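# Swap pink and yellow flowers between dryer pegs

## Task

Exchange the pink and yellow flowers so each ends up hanging on the peg the other occupied at the start, without deforming any stem; at the end the dryer must still hang on its rail and every flower must hang upside down, held by a clip on its stem.

## Robot and tools

Robot: two arms, left_arm and right_arm, each with a two-finger gripper. In the scene frame the origin is at table-top height midway between the nominal bases. +z points up, +x points out over the table, and left_arm sits on the +y side. Arm names do not match image sides. Calibrated bases: left_arm at (+0.010, +0.307, +0.041) m, right_arm at (+0.045, -0.312, +0.038) m, both turned only slightly about z. A camera stand is fixed behind the arms.

Frames: every hand pose, target and velocity for an arm, including its wrist camera pose, is given in that arm's own base frame. The table and fixed cameras use the scene frame. A gripper's fingers point along its +z axis and separate along its y axis. end_effector_position is the spot between the finger pads, roughly 1 cm short of the tips. Quaternions are always written w first.

Row layout, shared by execute_actions and move: one list of 16 plain numbers covering both arms. The first 8 are left_arm: x, y, z (metres, absolute position in left_arm's base frame), qw, qx, qy, qz (absolute orientation in that frame), then opening. The last 8 are the same for right_arm. Always give all 16, even if one arm stays still. Opening runs from -1 (closed) to +1 (fully open, 0.094 m). It is an absolute setting, so 0 is a real command. To keep an arm still, repeat the exact pose and opening from the last result. To keep a gripper's orientation, repeat your own earlier quaternion rather than the drifted reading.

execute_actions(actions, cameras): actions is a list of actions. Each action is a list of up to 15 rows, one per 1/30 s control step; if you give fewer, the last row is held to fill 15. The call is rejected if any row is malformed. It is also rejected if the first action asks a gripper to go more than 0.6 m from where it currently is, measured along any of its own axes. An empty actions list returns state plus images. cameras takes names, ["all"] or [].

move(target, speed, blend, opening_speed, grip_force, blocking, cameras): target is one 16-number row or a list of up to 15 rows. These are absolute goals, and each gripper travels in a straight line toward them. speed is m/s from 0.002 to 4.3, default 0.25, and rotation is capped at twice that value in rad/s. Give one value, or one per target. blend is a corner radius in metres for lists, one value or one per target; 0 means stop at each point. opening_speed is the rate of change in opening units per second, at least 0.2. grip_force is the per-pad force limit in newtons, 10 to 50; give one value or one per arm. It stays set until changed, and lower values close the fingers slowly. blocking=false returns quickly while the motion continues, and a new move takes over. A move lasts at most 10 s. Its result adds a 'move:' line giving the ending (done, off_target, moving, held, fault) and any limits (paced = the command was clipped, held = steps were withheld). done means the arm stopped within 10 mm and 2 degrees. Neither done nor off_target tells you whether the gripper is touching anything.

wait(seconds 0 to 10) lets time pass while holding commands. stop brakes a running move. zoom_image(camera, region=[x0, y0, x1, y1]) crops the latest picture from one camera, in pixels from the top-left, at most 504 by 504. read_manual returns licence texts only. finished_scene(scene = current scene number) ends the scene and cannot be undone.

Cameras: cam_head_left, cam_head_right, cam_high, cam_low, cam_left_wrist, cam_right_wrist, each 672x504. Fixed-camera calibration is in the scene frame. Wrist camera calibration is relative to its arm and can lag behind motion.

Result lines: end_effector_position and end_effector_quat_wxyz per arm. Hand target is where the controller is now steering, which may fall short of what you asked, so send the rest next time. Tool commands gives the present opening commands. grip_measured is the measured finger opening on the -1..1 scale; it reads slightly wide when empty and narrower than the object under squeeze. grip_effort_nm is the gripper motor effort (negative = closing), not pad force. Joint positions end with the finger opening in metres. Joint torques are raw drive outputs including gravity. Joint velocities can say 'within noise'. MOTOR HOT warns of heating, and OVER-TEMPERATURE FAULT means that arm has gone limp for a while.

Controller behaviour: each step limits orientation change to 40 degrees and favours position over orientation. Friction and load can leave a gripper a few cm off its target. Fast moves lag and overshoot, especially with the arm stretched.

Cautions: keep the grippers, wrist cameras and arms well apart, because contact between arms can end the scene. Do not slam into the dryer, rail or table, and do not let a flower drop or fall off the table. Close on stems slowly, with low grip_force and opening_speed, so they are not bent. To release, command an opening well above grip_measured. Do not route paths close to an arm's own base. Avoid long stretched holds or pushing at unreachable poses, which heat motors. A loose object may occasionally be nudged by an outside push.

Each tool is called in YAML: its name, and indented under it one key for each argument.

## Session

execute_actions:
  actions: []

Scene clock: 0.00 s.
left_arm: end_effector_position=(+0.3950, +0.1380, +0.1075) grip_measured=+1.000 grip_effort_nm=n/a end_effector_quat_wxyz=(+0.420, -0.340, +0.717, +0.439) | right_arm: end_effector_position=(+0.1969, +0.0519, +0.2336) grip_measured=+1.000 grip_effort_nm=n/a end_effector_quat_wxyz=(-0.091, +0.758, -0.645, -0.006)
Joint positions: left_arm=[-0.061 1.502 0.571 0.122 -1.203 -0.41 0.094] | right_arm=[0.15 0.749 0.853 -1.546 -0.129 -1.573 0.094]
Joint velocities: within noise
Joint torques (N m): no reading
Heat: left arm: hottest elbow 32 °C; right arm: hottest waist 31 °C.
Hand target: left_arm +0.4033, +0.1375, +0.1146; +0.429, -0.345, +0.713, +0.435 | right_arm +0.2014, +0.0526, +0.2424; -0.099, +0.758, -0.644, +0.001
Tool commands: left_gripper/opening=+1.0 right_gripper/opening=+1.0

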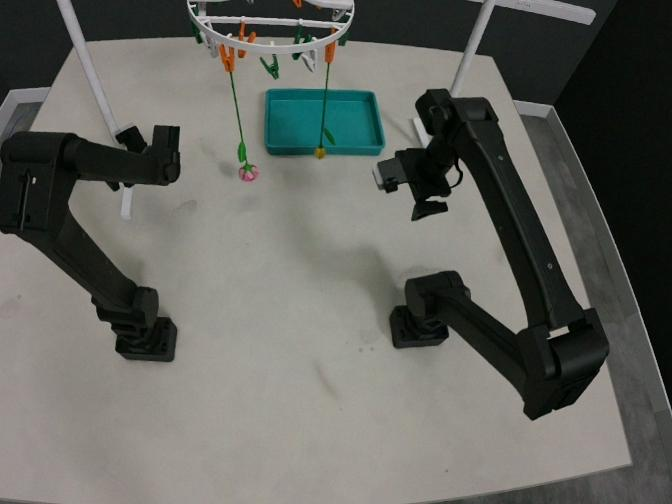

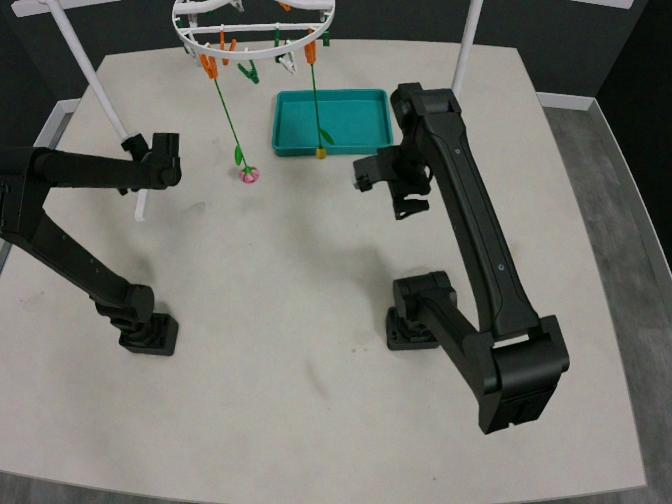

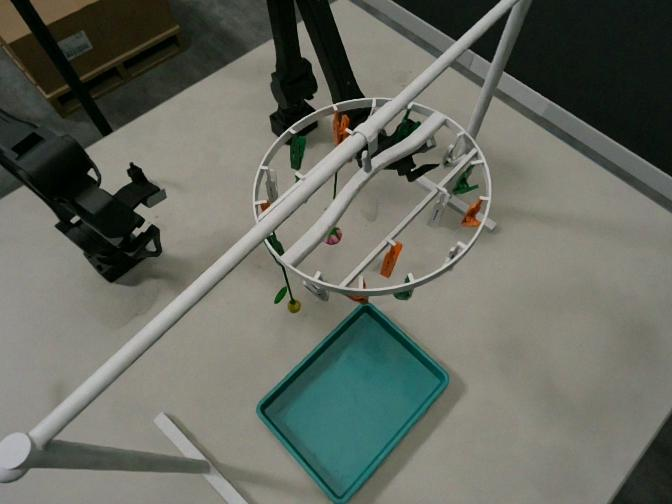

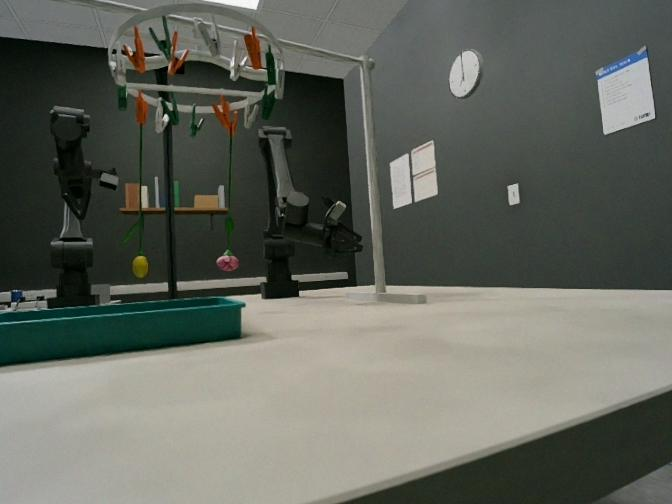

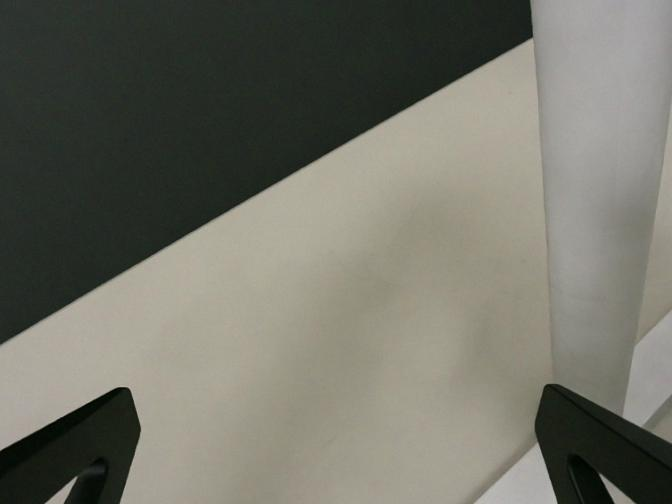

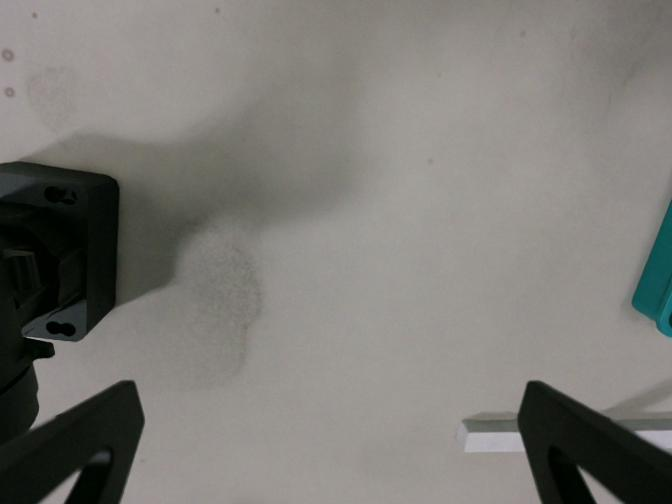

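zoom_image:
  camera: "cam_low"
  region: [90, 0, 300, 160]

zoom_image:
  camera: "cam_high"
  region: [240, 80, 500, 320]

zoom_image:
  camera: "cam_head_left"
  region: [180, 0, 400, 190]

zoom_image:
  camera: "cam_head_right"
  region: [160, 0, 380, 190]

zoom_image:
  camera: "cam_low"
  region: [90, 80, 300, 300]

Scaled by 2.400 from the camera's 672x504 image, which has a finer 960x720 frame.

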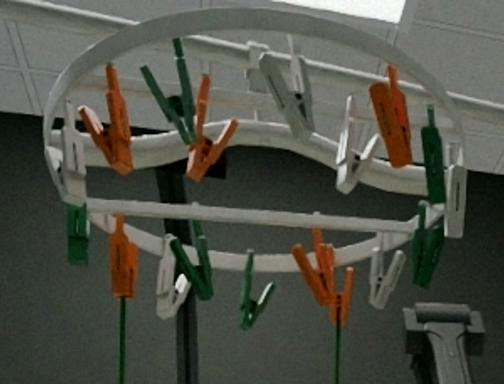

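Scaled by 1.938 from the camera's 672x504 image, which has a finer 960x720 frame.

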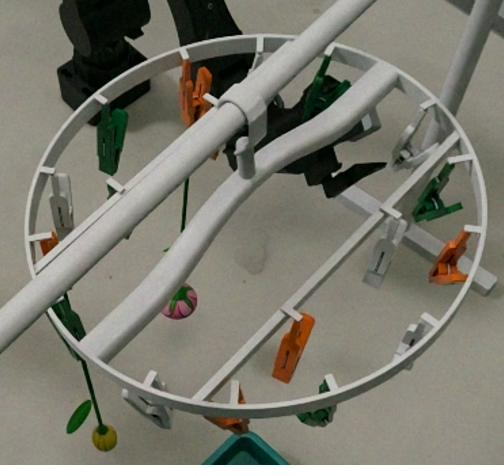

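Scaled by 2.291 from the camera's 672x504 image, which has a finer 960x720 frame.

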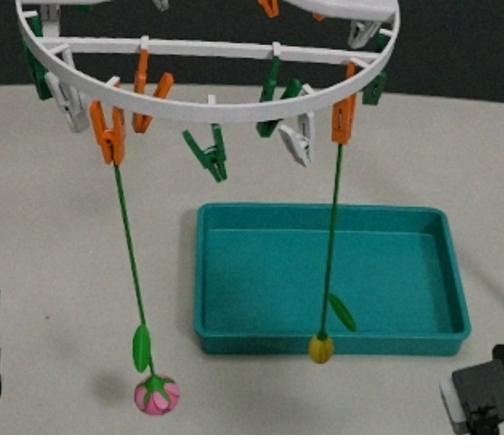

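Scaled by 2.291 from the camera's 672x504 image, which has a finer 960x720 frame.

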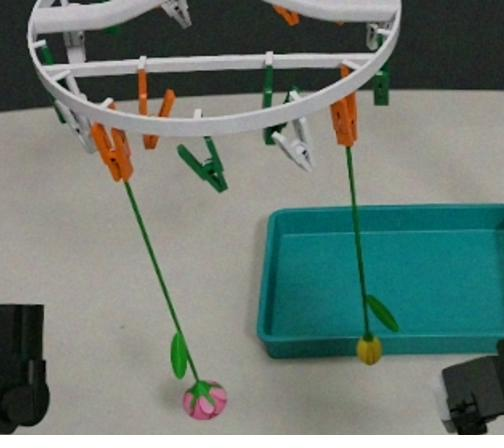

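Scaled by 2.291 from the camera's 672x504 image, which has a finer 960x720 frame.

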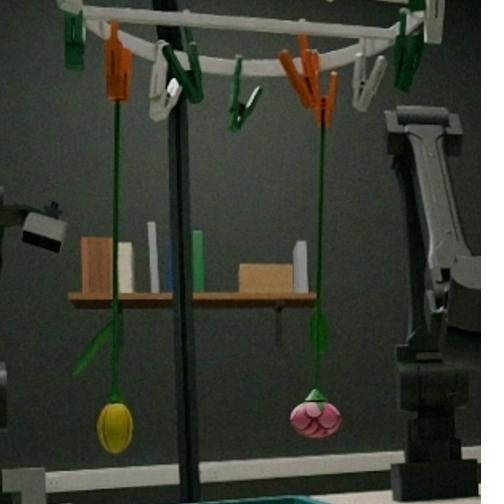

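move:
  target: [0.200, -0.1757, 0.341, 0.8375, 0.0641, 0.5335, -0.1006, 1.0, 0.1674, 0.210, 0.344, 0.8377, -0.0622, 0.5337, 0.0977, 1.0]
  speed: 0.4
  cameras: ["cam_left_wrist", "cam_right_wrist", "cam_head_left"]

Scene clock: 148.73 s.
left_arm: end_effector_position=(+0.2008, -0.1719, +0.3299) grip_measured=+1.000 grip_effort_nm=-0.03 end_effector_quat_wxyz=(+0.834, +0.071, +0.539, -0.095) | right_arm: end_effector_position=(+0.1699, +0.2095, +0.3467) grip_measured=+1.000 grip_effort_nm=0.00 end_effector_quat_wxyz=(+0.828, -0.073, +0.544, +0.112)
Joint positions: left_arm=[-1.232 0.635 0.09 1.228 -0.866 0.573 0.094] | right_arm=[1.479 0.854 0.173 1.569 1.033 -0.813 0.094]
Joint torques (N m): left_arm=[1.85 1.79 9.05 1.94 0.22 0.17] | right_arm=[1.14 1.67 6.3 1.32 -0.49 -0.11]
Heat: left arm: hottest elbow 39 °C; right arm: hottest elbow 39 °C.
Hand target: left_arm +0.2000, -0.1755, +0.3408; +0.837, +0.064, +0.534, -0.101 | right_arm +0.1681, +0.2097, +0.3443; +0.829, -0.080, +0.543, +0.108
Off the commanded pose: left_arm 0.012 m, 1 deg | right_arm 0.004 m, 3 deg.
joint sent to its limit (right arm) — joint 4 (wrist pitch), upper limit. The joint targets are off in orientation, not in position.
move: off_target (left_arm, right_arm)
camera_calibration:
cam_left_wrist: T_world_to_cam=[[-0.223781, -0.974278, -0.0265303, -0.113952], [-0.00641656, 0.0286928, -0.999568, 0.373715], [0.974618, -0.223514, -0.0126724, -0.13757], [0, 0, 0, 1]] pos_world=[0.110976, -0.152493, 0.368786]
cam_right_wrist: T_world_to_cam=[[0.26625, -0.96385, 0.0101813, 0.152082], [-0.0165047, -0.0151197, -0.999749, 0.392937], [0.963763, 0.266015, -0.0199337, -0.123712], [0, 0, 0, 1]] pos_world=[0.0852225, 0.185435, 0.388824]
Images, in order (width x height): cam_head_left 672x504, cam_left_wrist 672x504, cam_right_wrist 672x504.

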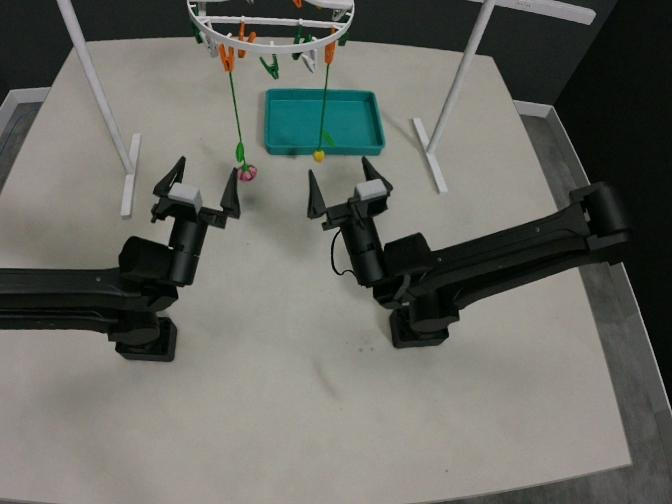

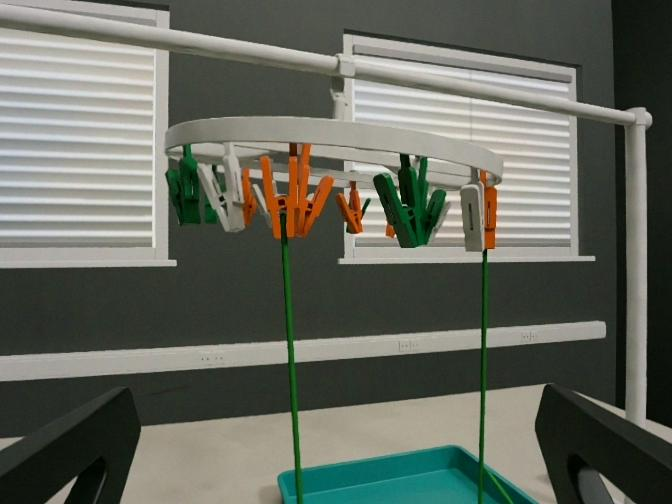

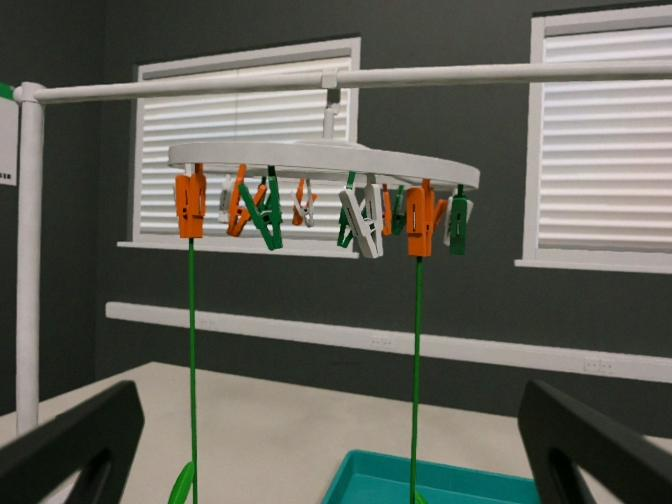

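zoom_image:
  camera: "cam_left_wrist"
  region: [150, 100, 350, 260]

zoom_image:
  camera: "cam_left_wrist"
  region: [340, 110, 540, 270]

zoom_image:
  camera: "cam_right_wrist"
  region: [150, 120, 330, 264]

zoom_image:
  camera: "cam_right_wrist"
  region: [310, 120, 490, 264]

Scaled by 2.520 from the camera's 672x504 image, which has a finer 960x720 frame.

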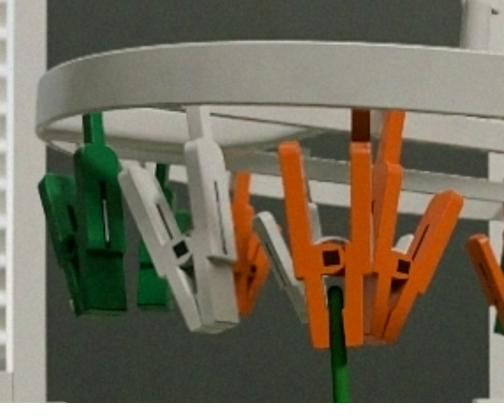

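Scaled by 2.520 from the camera's 672x504 image, which has a finer 960x720 frame.

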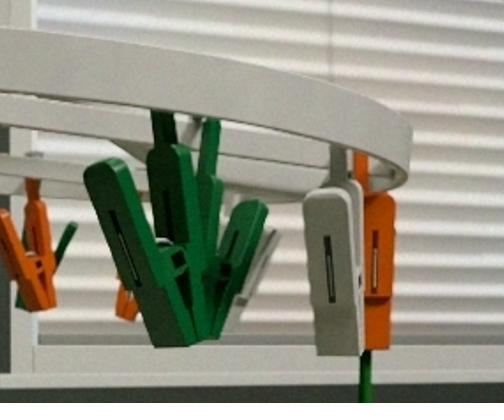

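Scaled by 2.800 from the camera's 672x504 image, which has a finer 960x720 frame.

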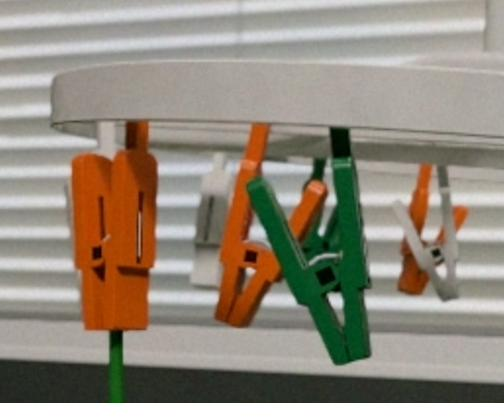

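Scaled by 2.800 from the camera's 672x504 image, which has a finer 960x720 frame.

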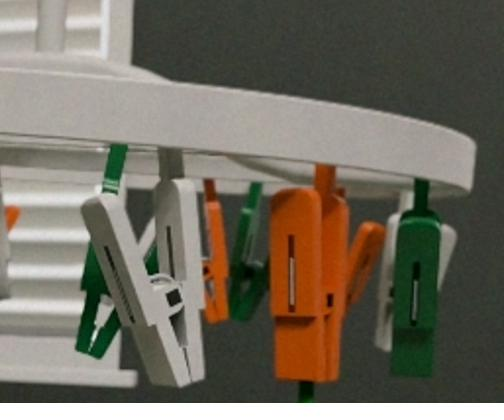

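move:
  target: [0.3377, -0.1636, 0.380, 0.8141, 0.0636, 0.5700, -0.0909, 1.0, 0.3425, 0.3459, 0.220, 0.7696, -0.2197, 0.4903, 0.3449, 1.0]
  speed: 0.3
  cameras: ["cam_left_wrist", "cam_right_wrist", "cam_head_left", "cam_low"]

zoom_image:
  camera: "cam_left_wrist"
  region: [200, 60, 500, 300]

zoom_image:
  camera: "cam_low"
  region: [90, 0, 300, 300]

Scene clock: 302.20 s.
left_arm: end_effector_position=(+0.3284, -0.1611, +0.3527) grip_measured=+1.000 grip_effort_nm=-0.03 end_effector_quat_wxyz=(+0.805, +0.076, +0.582, -0.084) | right_arm: end_effector_position=(+0.3335, +0.3428, +0.2119) grip_measured=+1.000 grip_effort_nm=0.00 end_effector_quat_wxyz=(+0.737, -0.248, +0.537, +0.326)
Joint positions: left_arm=[-0.63 0.758 0.309 0.789 -0.376 0.154 0.094] | right_arm=[0.774 1.664 0.405 1.565 -0.071 0.007 0.094]
Joint torques (N m): left_arm=[3.31 -0.5 12.19 1.43 0.22 -0.05] | right_arm=[-0.15 -9 5.91 2.51 -0.04 0.19]
Heat: left arm: hottest elbow 50 °C; right arm: hottest elbow 34 °C.
Hand target: left_arm +0.3359, -0.1627, +0.3795; +0.814, +0.064, +0.570, -0.091 | right_arm +0.3422, +0.3458, +0.2205; +0.745, -0.237, +0.528, +0.333
Off the commanded pose: left_arm 0.029 m, 2 deg | right_arm 0.012 m, 8 deg.
joint sent to its limit (right arm) — joint 4 (wrist pitch), upper limit. The joint targets are off in orientation, not in position.
move: off_target (left_arm, right_arm)
camera_calibration:
cam_left_wrist: T_world_to_cam=[[-0.215265, -0.975919, -0.0352602, -0.0742101], [-0.108398, 0.0597624, -0.99231, 0.433016], [0.970521, -0.209788, -0.118652, -0.21828], [0, 0, 0, 1]] pos_world=[0.242808, -0.144094, 0.40117]
cam_right_wrist: T_world_to_cam=[[0.748828, -0.662308, 0.0245904, -0.0290199], [-0.0634055, -0.108522, -0.99207, 0.308889], [0.659724, 0.741331, -0.123259, -0.359242], [0, 0, 0, 1]] pos_world=[0.278317, 0.280618, 0.262874]
Images, in order (width x height): cam_head_left 672x504, cam_low 672x504, cam_left_wrist 672x504, cam_right_wrist 672x504.

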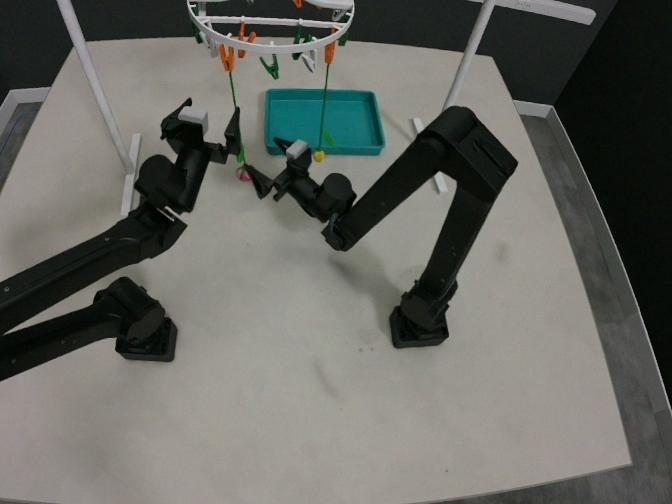

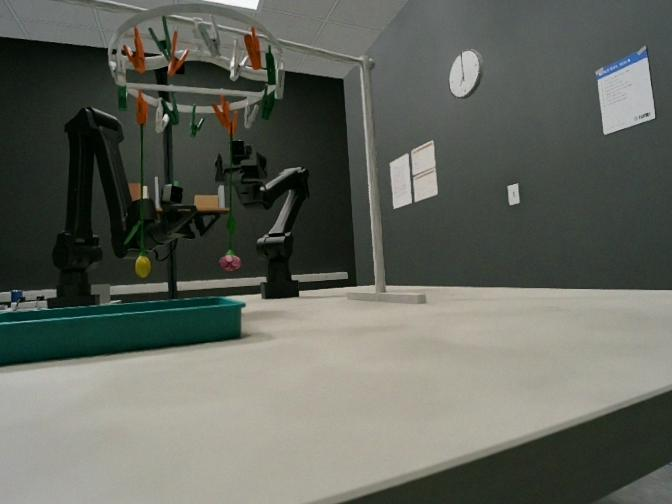

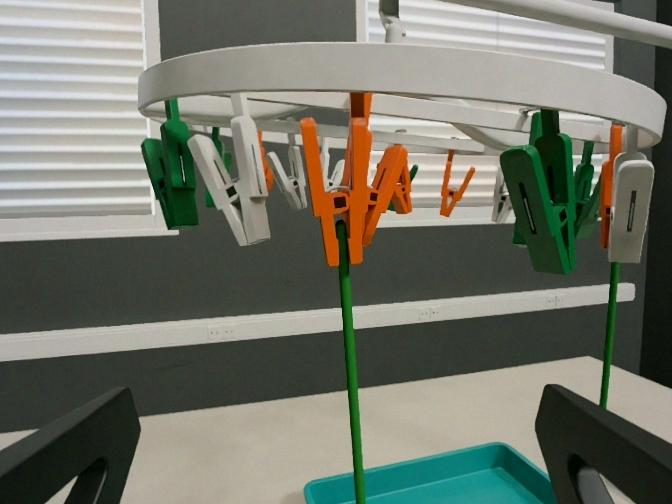

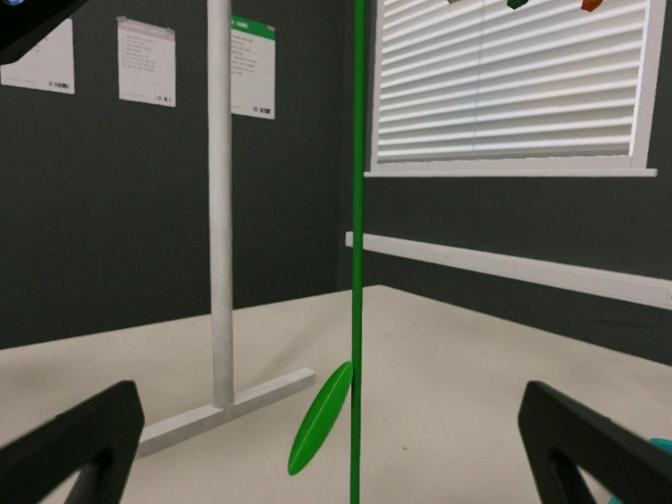

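Scaled by 1.680 from the camera's 672x504 image, which has a finer 960x720 frame.

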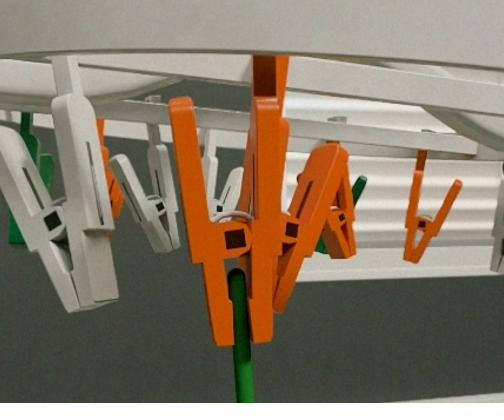

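Scaled by 1.680 from the camera's 672x504 image, which has a finer 960x720 frame.

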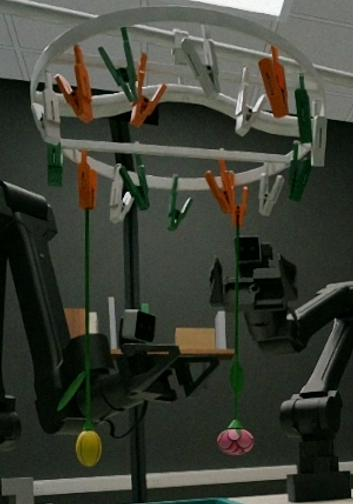

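move:
  target:
    - [0.391, -0.1764, 0.452, 0.8141, 0.0636, 0.5700, -0.0909, -0.02, 0.3593, 0.3553, 0.280, 0.7240, -0.2490, 0.5555, 0.3245, 1.0]
    - [0.391, -0.1764, 0.452, 0.8141, 0.0636, 0.5700, -0.0909, -0.02, 0.4125, 0.4150, 0.2805, 0.7240, -0.2490, 0.5555, 0.3245, 1.0]
  speed: 0.2
  blend: [0.02, 0]
  cameras: ["cam_left_wrist", "cam_right_wrist", "cam_head_left"]

zoom_image:
  camera: "cam_left_wrist"
  region: [84, 0, 588, 504]

Scene clock: 341.90 s.
left_arm: end_effector_position=(+0.3829, -0.1761, +0.4223) grip_measured=-0.018 grip_effort_nm=-0.12 end_effector_quat_wxyz=(+0.804, +0.075, +0.584, -0.085) | right_arm: end_effector_position=(+0.4041, +0.4036, +0.2691) grip_measured=+1.000 grip_effort_nm=0.00 end_effector_quat_wxyz=(+0.720, -0.254, +0.562, +0.317)
Joint positions: left_arm=[-0.554 0.863 0.551 0.639 -0.304 0.124 0.046] | right_arm=[0.763 1.578 0.68 1.139 -0.074 0.008 0.094]
Joint torques (N m): left_arm=[3.19 -2.26 12.79 1.5 0.2 -0.07] | right_arm=[1.03 -11.22 9.57 1.52 0.1 0.14]
Heat: left arm: hottest elbow 58 °C; right arm: hottest elbow 32 °C.
Hand target: left_arm +0.3892, -0.1757, +0.4514; +0.814, +0.064, +0.570, -0.091 | right_arm +0.4118, +0.4143, +0.2806; +0.724, -0.249, +0.555, +0.325
Off the commanded pose: left_arm 0.031 m, 3 deg | right_arm 0.018 m, 1 deg.
move: off_target (left_arm, right_arm)
camera_calibration:
cam_left_wrist: T_world_to_cam=[[-0.215675, -0.975898, -0.033279, -0.0753202], [-0.112318, 0.0586485, -0.99194, 0.510022], [0.969984, -0.210199, -0.12226, -0.264402], [0, 0, 0, 1]] pos_world=[0.297506, -0.158994, 0.471079]
cam_right_wrist: T_world_to_cam=[[0.744875, -0.666912, 0.0197521, -0.0382577], [-0.109986, -0.151935, -0.982252, 0.410447], [0.658076, 0.729482, -0.186523, -0.421357], [0, 0, 0, 1]] pos_world=[0.350926, 0.344219, 0.325325]
Images, in order (width x height): cam_head_left 672x504, cam_left_wrist 672x504, cam_right_wrist 672x504.

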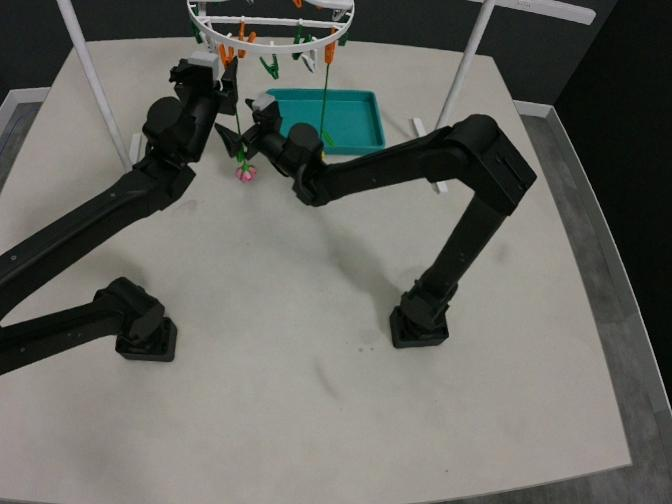

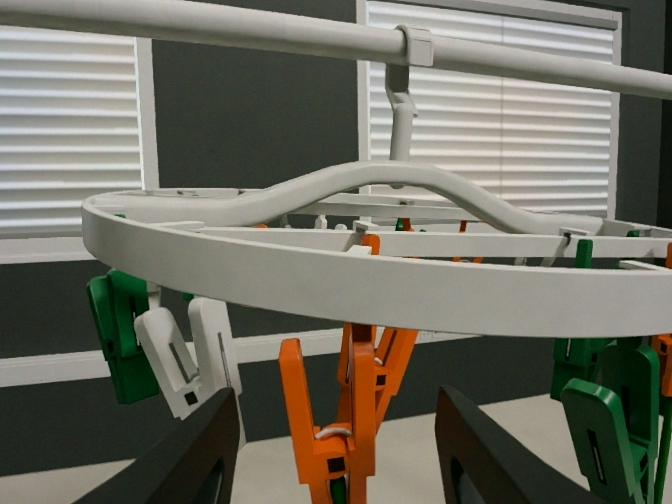

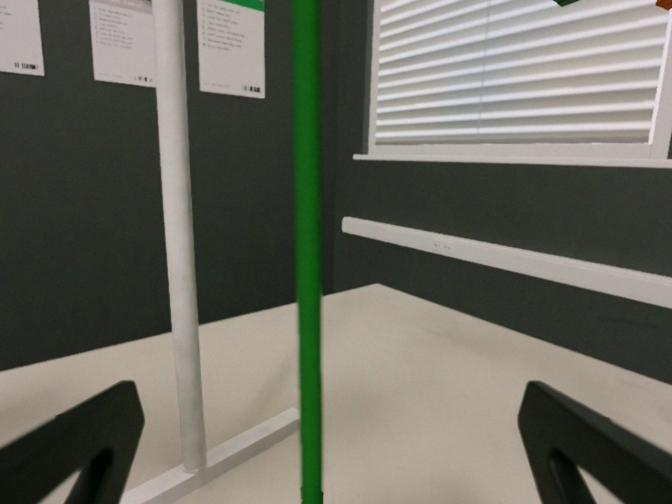

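Scaled by 1.000.

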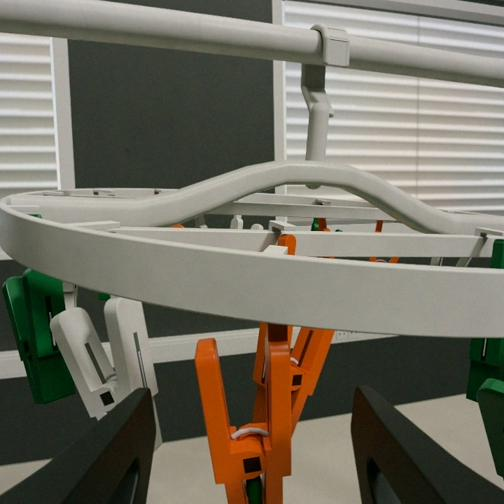

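move:
  target: [0.4416, -0.1885, 0.447, 0.8141, 0.0636, 0.5700, -0.0909, -0.02, 0.4082, 0.4188, 0.2805, 0.7240, -0.2490, 0.5555, 0.3245, 1.0]
  speed: 0.1
  cameras: ["cam_left_wrist", "cam_right_wrist"]

zoom_image:
  camera: "cam_left_wrist"
  region: [168, 252, 504, 504]

Scene clock: 356.70 s.
left_arm: end_effector_position=(+0.4325, -0.1886, +0.4135) grip_measured=-0.018 grip_effort_nm=-0.12 end_effector_quat_wxyz=(+0.797, +0.079, +0.594, -0.083) | right_arm: end_effector_position=(+0.4023, +0.4055, +0.2692) grip_measured=+1.000 grip_effort_nm=0.00 end_effector_quat_wxyz=(+0.721, -0.252, +0.563, +0.317)
Joint positions: left_arm=[-0.504 1.031 0.635 0.693 -0.258 0.106 0.046] | right_arm=[0.772 1.578 0.68 1.139 -0.061 0.008 0.094]
Joint torques (N m): left_arm=[3.25 -3.96 12.52 2.74 0.18 -0.07] | right_arm=[1.26 -11.69 9.52 1.59 0.09 0.12]
Heat: left arm: hottest elbow 60 °C; right arm: hottest elbow 34 °C.
Hand target: left_arm +0.4394, -0.1876, +0.4463; +0.814, +0.064, +0.570, -0.091 | right_arm +0.4075, +0.4181, +0.2806; +0.724, -0.249, +0.555, +0.325
Off the commanded pose: left_arm 0.035 m, 4 deg | right_arm 0.018 m, 1 deg.
move: off_target (left_arm, right_arm)
camera_calibration:
cam_left_wrist: T_world_to_cam=[[-0.216503, -0.975498, -0.0391168, -0.0742178], [-0.135227, 0.0696453, -0.988364, 0.518177], [0.966871, -0.208695, -0.146992, -0.304268], [0, 0, 0, 1]] pos_world=[0.348192, -0.171987, 0.464519]
cam_right_wrist: T_world_to_cam=[[0.742146, -0.670033, 0.0165904, -0.0323762], [-0.112744, -0.149202, -0.982358, 0.410577], [0.660688, 0.727183, -0.186272, -0.421693], [0, 0, 0, 1]] pos_world=[0.348925, 0.346213, 0.325322]
Images, in order (width x height): cam_left_wrist 672x504, cam_right_wrist 672x504.

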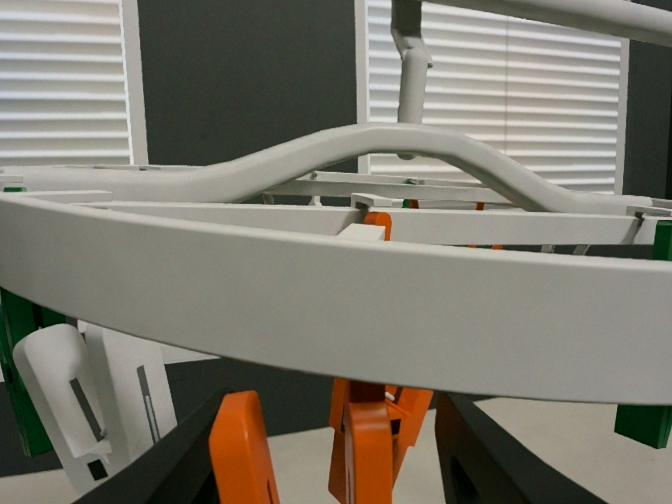

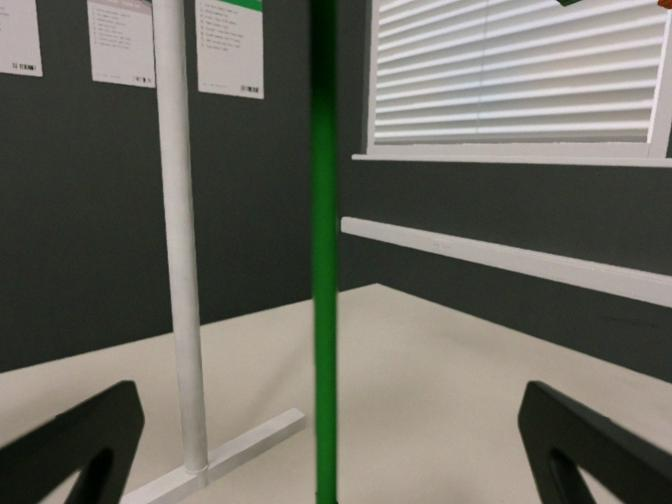

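Scaled by 1.500 from the camera's 672x504 image, which has a finer 960x720 frame.

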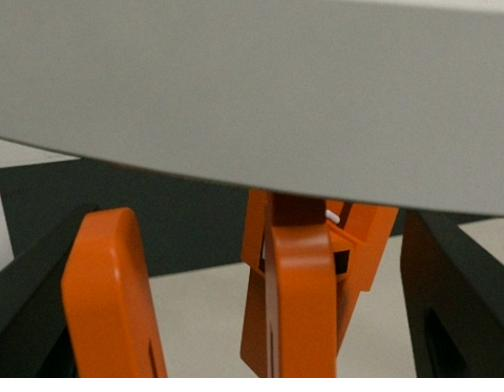

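move:
  target: [0.4329, -0.1818, 0.451, 0.8141, 0.0636, 0.5700, -0.0909, -0.02, 0.4052, 0.4215, 0.2805, 0.7240, -0.2490, 0.5555, 0.3245, -0.6]
  speed: 0.08
  opening_speed: 1.0
  cameras: ["cam_left_wrist", "cam_right_wrist"]

zoom_image:
  camera: "cam_left_wrist"
  region: [168, 252, 504, 504]

Scene clock: 380.03 s.
left_arm: end_effector_position=(+0.4302, -0.1855, +0.4191) grip_measured=-0.018 grip_effort_nm=-0.12 end_effector_quat_wxyz=(+0.800, +0.077, +0.589, -0.084) | right_arm: end_effector_position=(+0.3996, +0.4082, +0.2692) grip_measured=-0.598 grip_effort_nm=-0.07 end_effector_quat_wxyz=(+0.720, -0.251, +0.563, +0.317)
Joint positions: left_arm=[-0.499 1.019 0.635 0.693 -0.252 0.104 0.046] | right_arm=[0.781 1.578 0.68 1.139 -0.052 0.008 0.019]
Joint torques (N m): left_arm=[3.31 -5.71 11.74 1.63 0.18 -0.07] | right_arm=[1.32 -11.46 9.47 1.54 0.09 0.09]
Heat: left arm: hottest elbow 63 °C; right arm: hottest elbow 35 °C.
Hand target: left_arm +0.4313, -0.1812, +0.4507; +0.814, +0.064, +0.570, -0.091 | right_arm +0.4046, +0.4208, +0.2806; +0.724, -0.249, +0.555, +0.324
Off the commanded pose: left_arm 0.032 m, 3 deg | right_arm 0.018 m, 1 deg.
move: off_target (left_arm, right_arm)
camera_calibration:
cam_left_wrist: T_world_to_cam=[[-0.216538, -0.975645, -0.0350358, -0.0732603], [-0.124294, 0.0631461, -0.990234, 0.517997], [0.968329, -0.210069, -0.134941, -0.306587], [0, 0, 0, 1]] pos_world=[0.345398, -0.16859, 0.469001]
cam_right_wrist: T_world_to_cam=[[0.74236, -0.669849, 0.0143111, -0.0281758], [-0.114273, -0.147631, -0.982419, 0.410682], [0.660185, 0.727673, -0.186141, -0.421972], [0, 0, 0, 1]] pos_world=[0.346426, 0.348813, 0.325319]
Images, in order (width x height): cam_left_wrist 672x504, cam_right_wrist 672x504.

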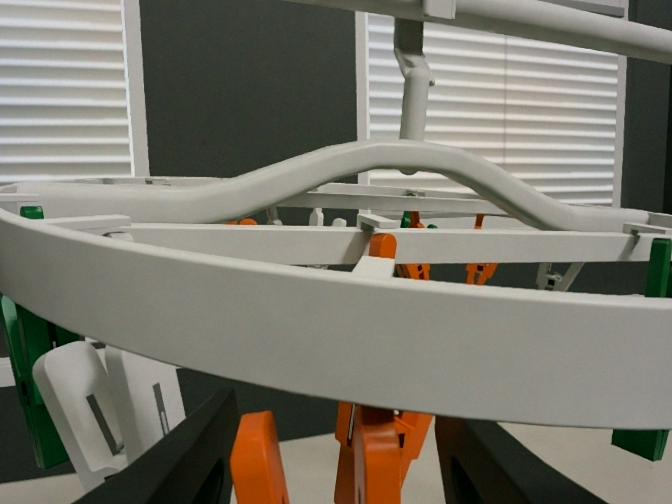

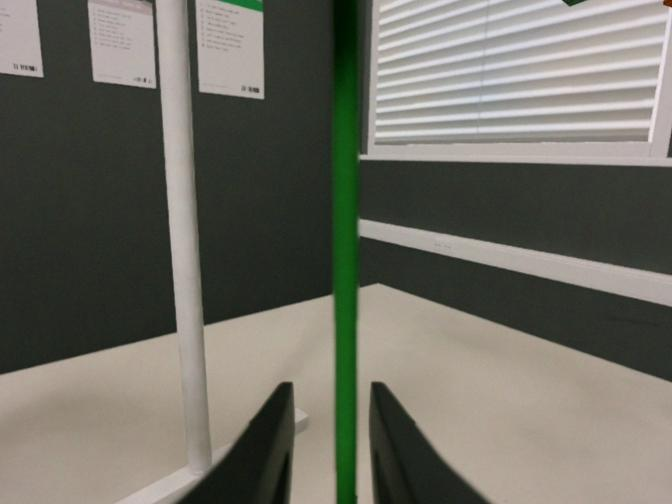

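Scaled by 1.500 from the camera's 672x504 image, which has a finer 960x720 frame.

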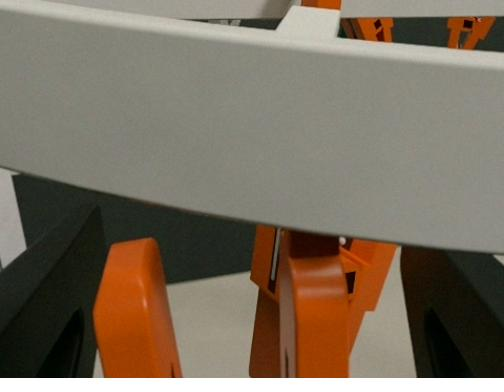

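move:
  target: [0.4329, -0.1818, 0.451, 0.8141, 0.0636, 0.5700, -0.0909, -0.02, 0.4052, 0.4215, 0.2805, 0.7240, -0.2490, 0.5555, 0.3245, -1.0]
  speed: 0.08
  opening_speed: 0.5
  grip_force: [50, 15]
  cameras: ["cam_right_wrist"]

Scene clock: 386.43 s.
left_arm: end_effector_position=(+0.4300, -0.1854, +0.4194) grip_measured=-0.018 grip_effort_nm=-0.12 end_effector_quat_wxyz=(+0.800, +0.077, +0.589, -0.084) | right_arm: end_effector_position=(+0.3996, +0.4082, +0.2692) grip_measured=-0.929 grip_effort_nm=-0.36 end_effector_quat_wxyz=(+0.720, -0.251, +0.563, +0.317)
Joint positions: left_arm=[-0.499 1.018 0.635 0.693 -0.252 0.104 0.046] | right_arm=[0.781 1.578 0.68 1.139 -0.052 0.008 0.003]
Joint torques (N m): left_arm=[3.37 -5.6 11.74 1.63 0.19 -0.07] | right_arm=[1.32 -11.58 9.44 1.52 0.09 0.08]
Heat: left arm: hottest elbow 63 °C; right arm: hottest elbow 36 °C.
Hand target: left_arm +0.4314, -0.1812, +0.4507; +0.814, +0.064, +0.570, -0.091 | right_arm +0.4046, +0.4207, +0.2806; +0.724, -0.249, +0.555, +0.324
Off the commanded pose: left_arm 0.032 m, 3 deg | right_arm 0.018 m, 1 deg.
grip_force (N): 50, 15
move: off_target (left_arm, right_arm)
camera_calibration:
cam_right_wrist: T_world_to_cam=[[0.74236, -0.669849, 0.0143111, -0.0281758], [-0.114273, -0.147631, -0.982419, 0.410682], [0.660185, 0.727673, -0.186141, -0.421972], [0, 0, 0, 1]] pos_world=[0.346426, 0.348813, 0.325319]
Images, in order (width x height): cam_right_wrist 672x504.

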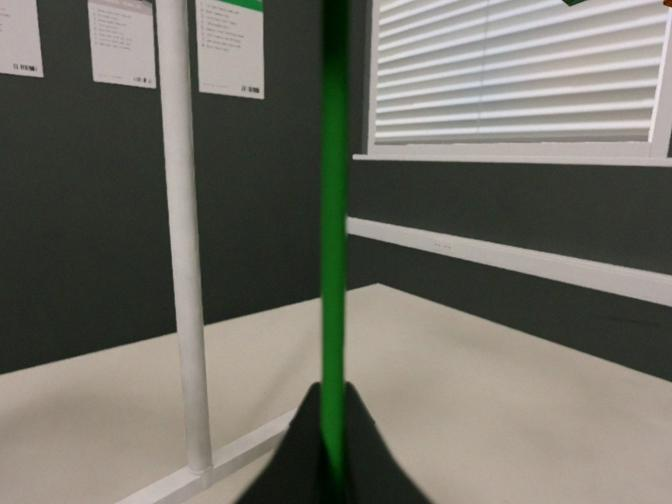

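move:
  target: [0.4329, -0.1818, 0.451, 0.8141, 0.0636, 0.5700, -0.0909, -0.45, 0.4052, 0.4215, 0.2805, 0.7240, -0.2490, 0.5555, 0.3245, -1.0]
  speed: 0.08
  opening_speed: 0.4
  cameras: ["cam_left_wrist", "cam_right_wrist", "cam_low"]

zoom_image:
  camera: "cam_left_wrist"
  region: [168, 252, 504, 504]

zoom_image:
  camera: "cam_low"
  region: [150, 60, 300, 180]

Scene clock: 390.47 s.
left_arm: end_effector_position=(+0.4301, -0.1852, +0.4194) grip_measured=-0.448 grip_effort_nm=-0.11 end_effector_quat_wxyz=(+0.800, +0.076, +0.589, -0.084) | right_arm: end_effector_position=(+0.3996, +0.4082, +0.2692) grip_measured=-0.930 grip_effort_nm=-0.39 end_effector_quat_wxyz=(+0.720, -0.251, +0.563, +0.317)
Joint positions: left_arm=[-0.499 1.018 0.635 0.693 -0.252 0.104 0.026] | right_arm=[0.781 1.578 0.68 1.139 -0.052 0.008 0.003]
Joint torques (N m): left_arm=[3.25 -5.6 11.74 1.63 0.19 -0.07] | right_arm=[1.32 -11.52 9.51 1.57 0.08 0.09]
Heat: left arm: hottest elbow 63 °C; right arm: hottest elbow 36 °C.
Hand target: left_arm +0.4314, -0.1812, +0.4507; +0.814, +0.064, +0.570, -0.091 | right_arm +0.4046, +0.4207, +0.2806; +0.724, -0.249, +0.555, +0.324
Off the commanded pose: left_arm 0.032 m, 3 deg | right_arm 0.018 m, 1 deg.
grip_force (N): 50, 15
move: off_target (left_arm, right_arm)
camera_calibration:
cam_left_wrist: T_world_to_cam=[[-0.216208, -0.97574, -0.0344203, -0.0734236], [-0.123758, 0.0623585, -0.990351, 0.517888], [0.968472, -0.209863, -0.134238, -0.306649], [0, 0, 0, 1]] pos_world=[0.345198, -0.168291, 0.4692]
cam_right_wrist: T_world_to_cam=[[0.74236, -0.669849, 0.0143111, -0.0281758], [-0.114273, -0.147631, -0.982419, 0.410682], [0.660185, 0.727673, -0.186141, -0.421972], [0, 0, 0, 1]] pos_world=[0.346426, 0.348813, 0.325319]
Images, in order (width x height): cam_low 672x504, cam_left_wrist 672x504, cam_right_wrist 672x504.

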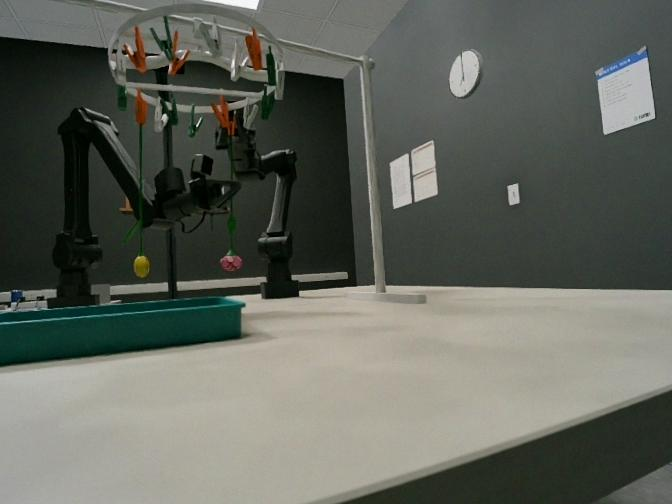

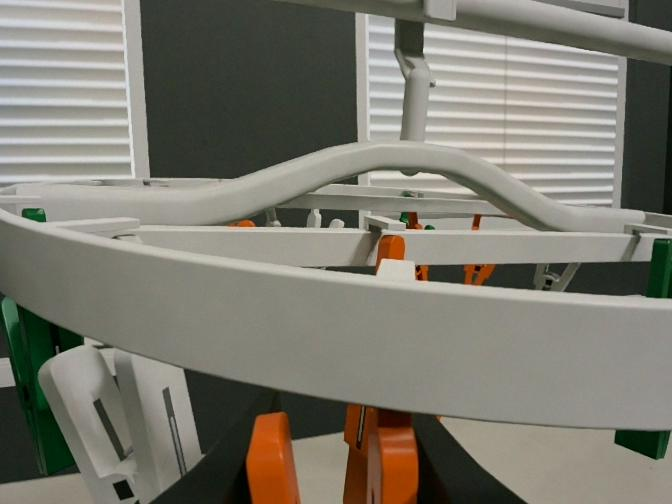

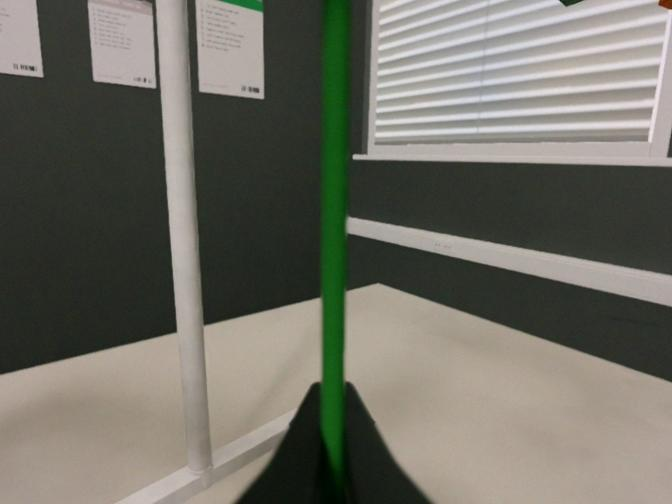

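Scaled by 1.500 from the camera's 672x504 image, which has a finer 960x720 frame.

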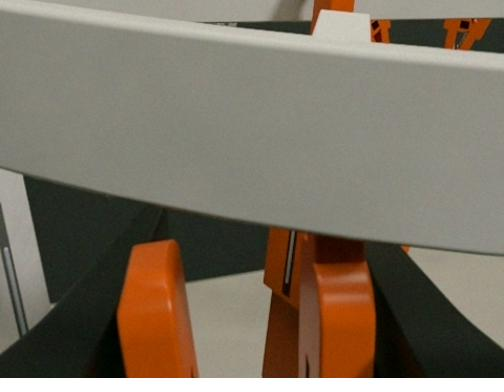

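Scaled by 3.360 from the camera's 672x504 image, which has a finer 960x720 frame.

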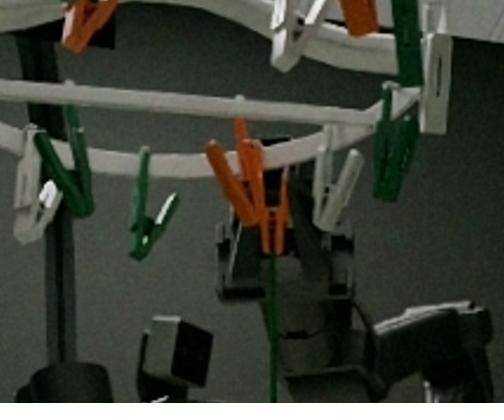

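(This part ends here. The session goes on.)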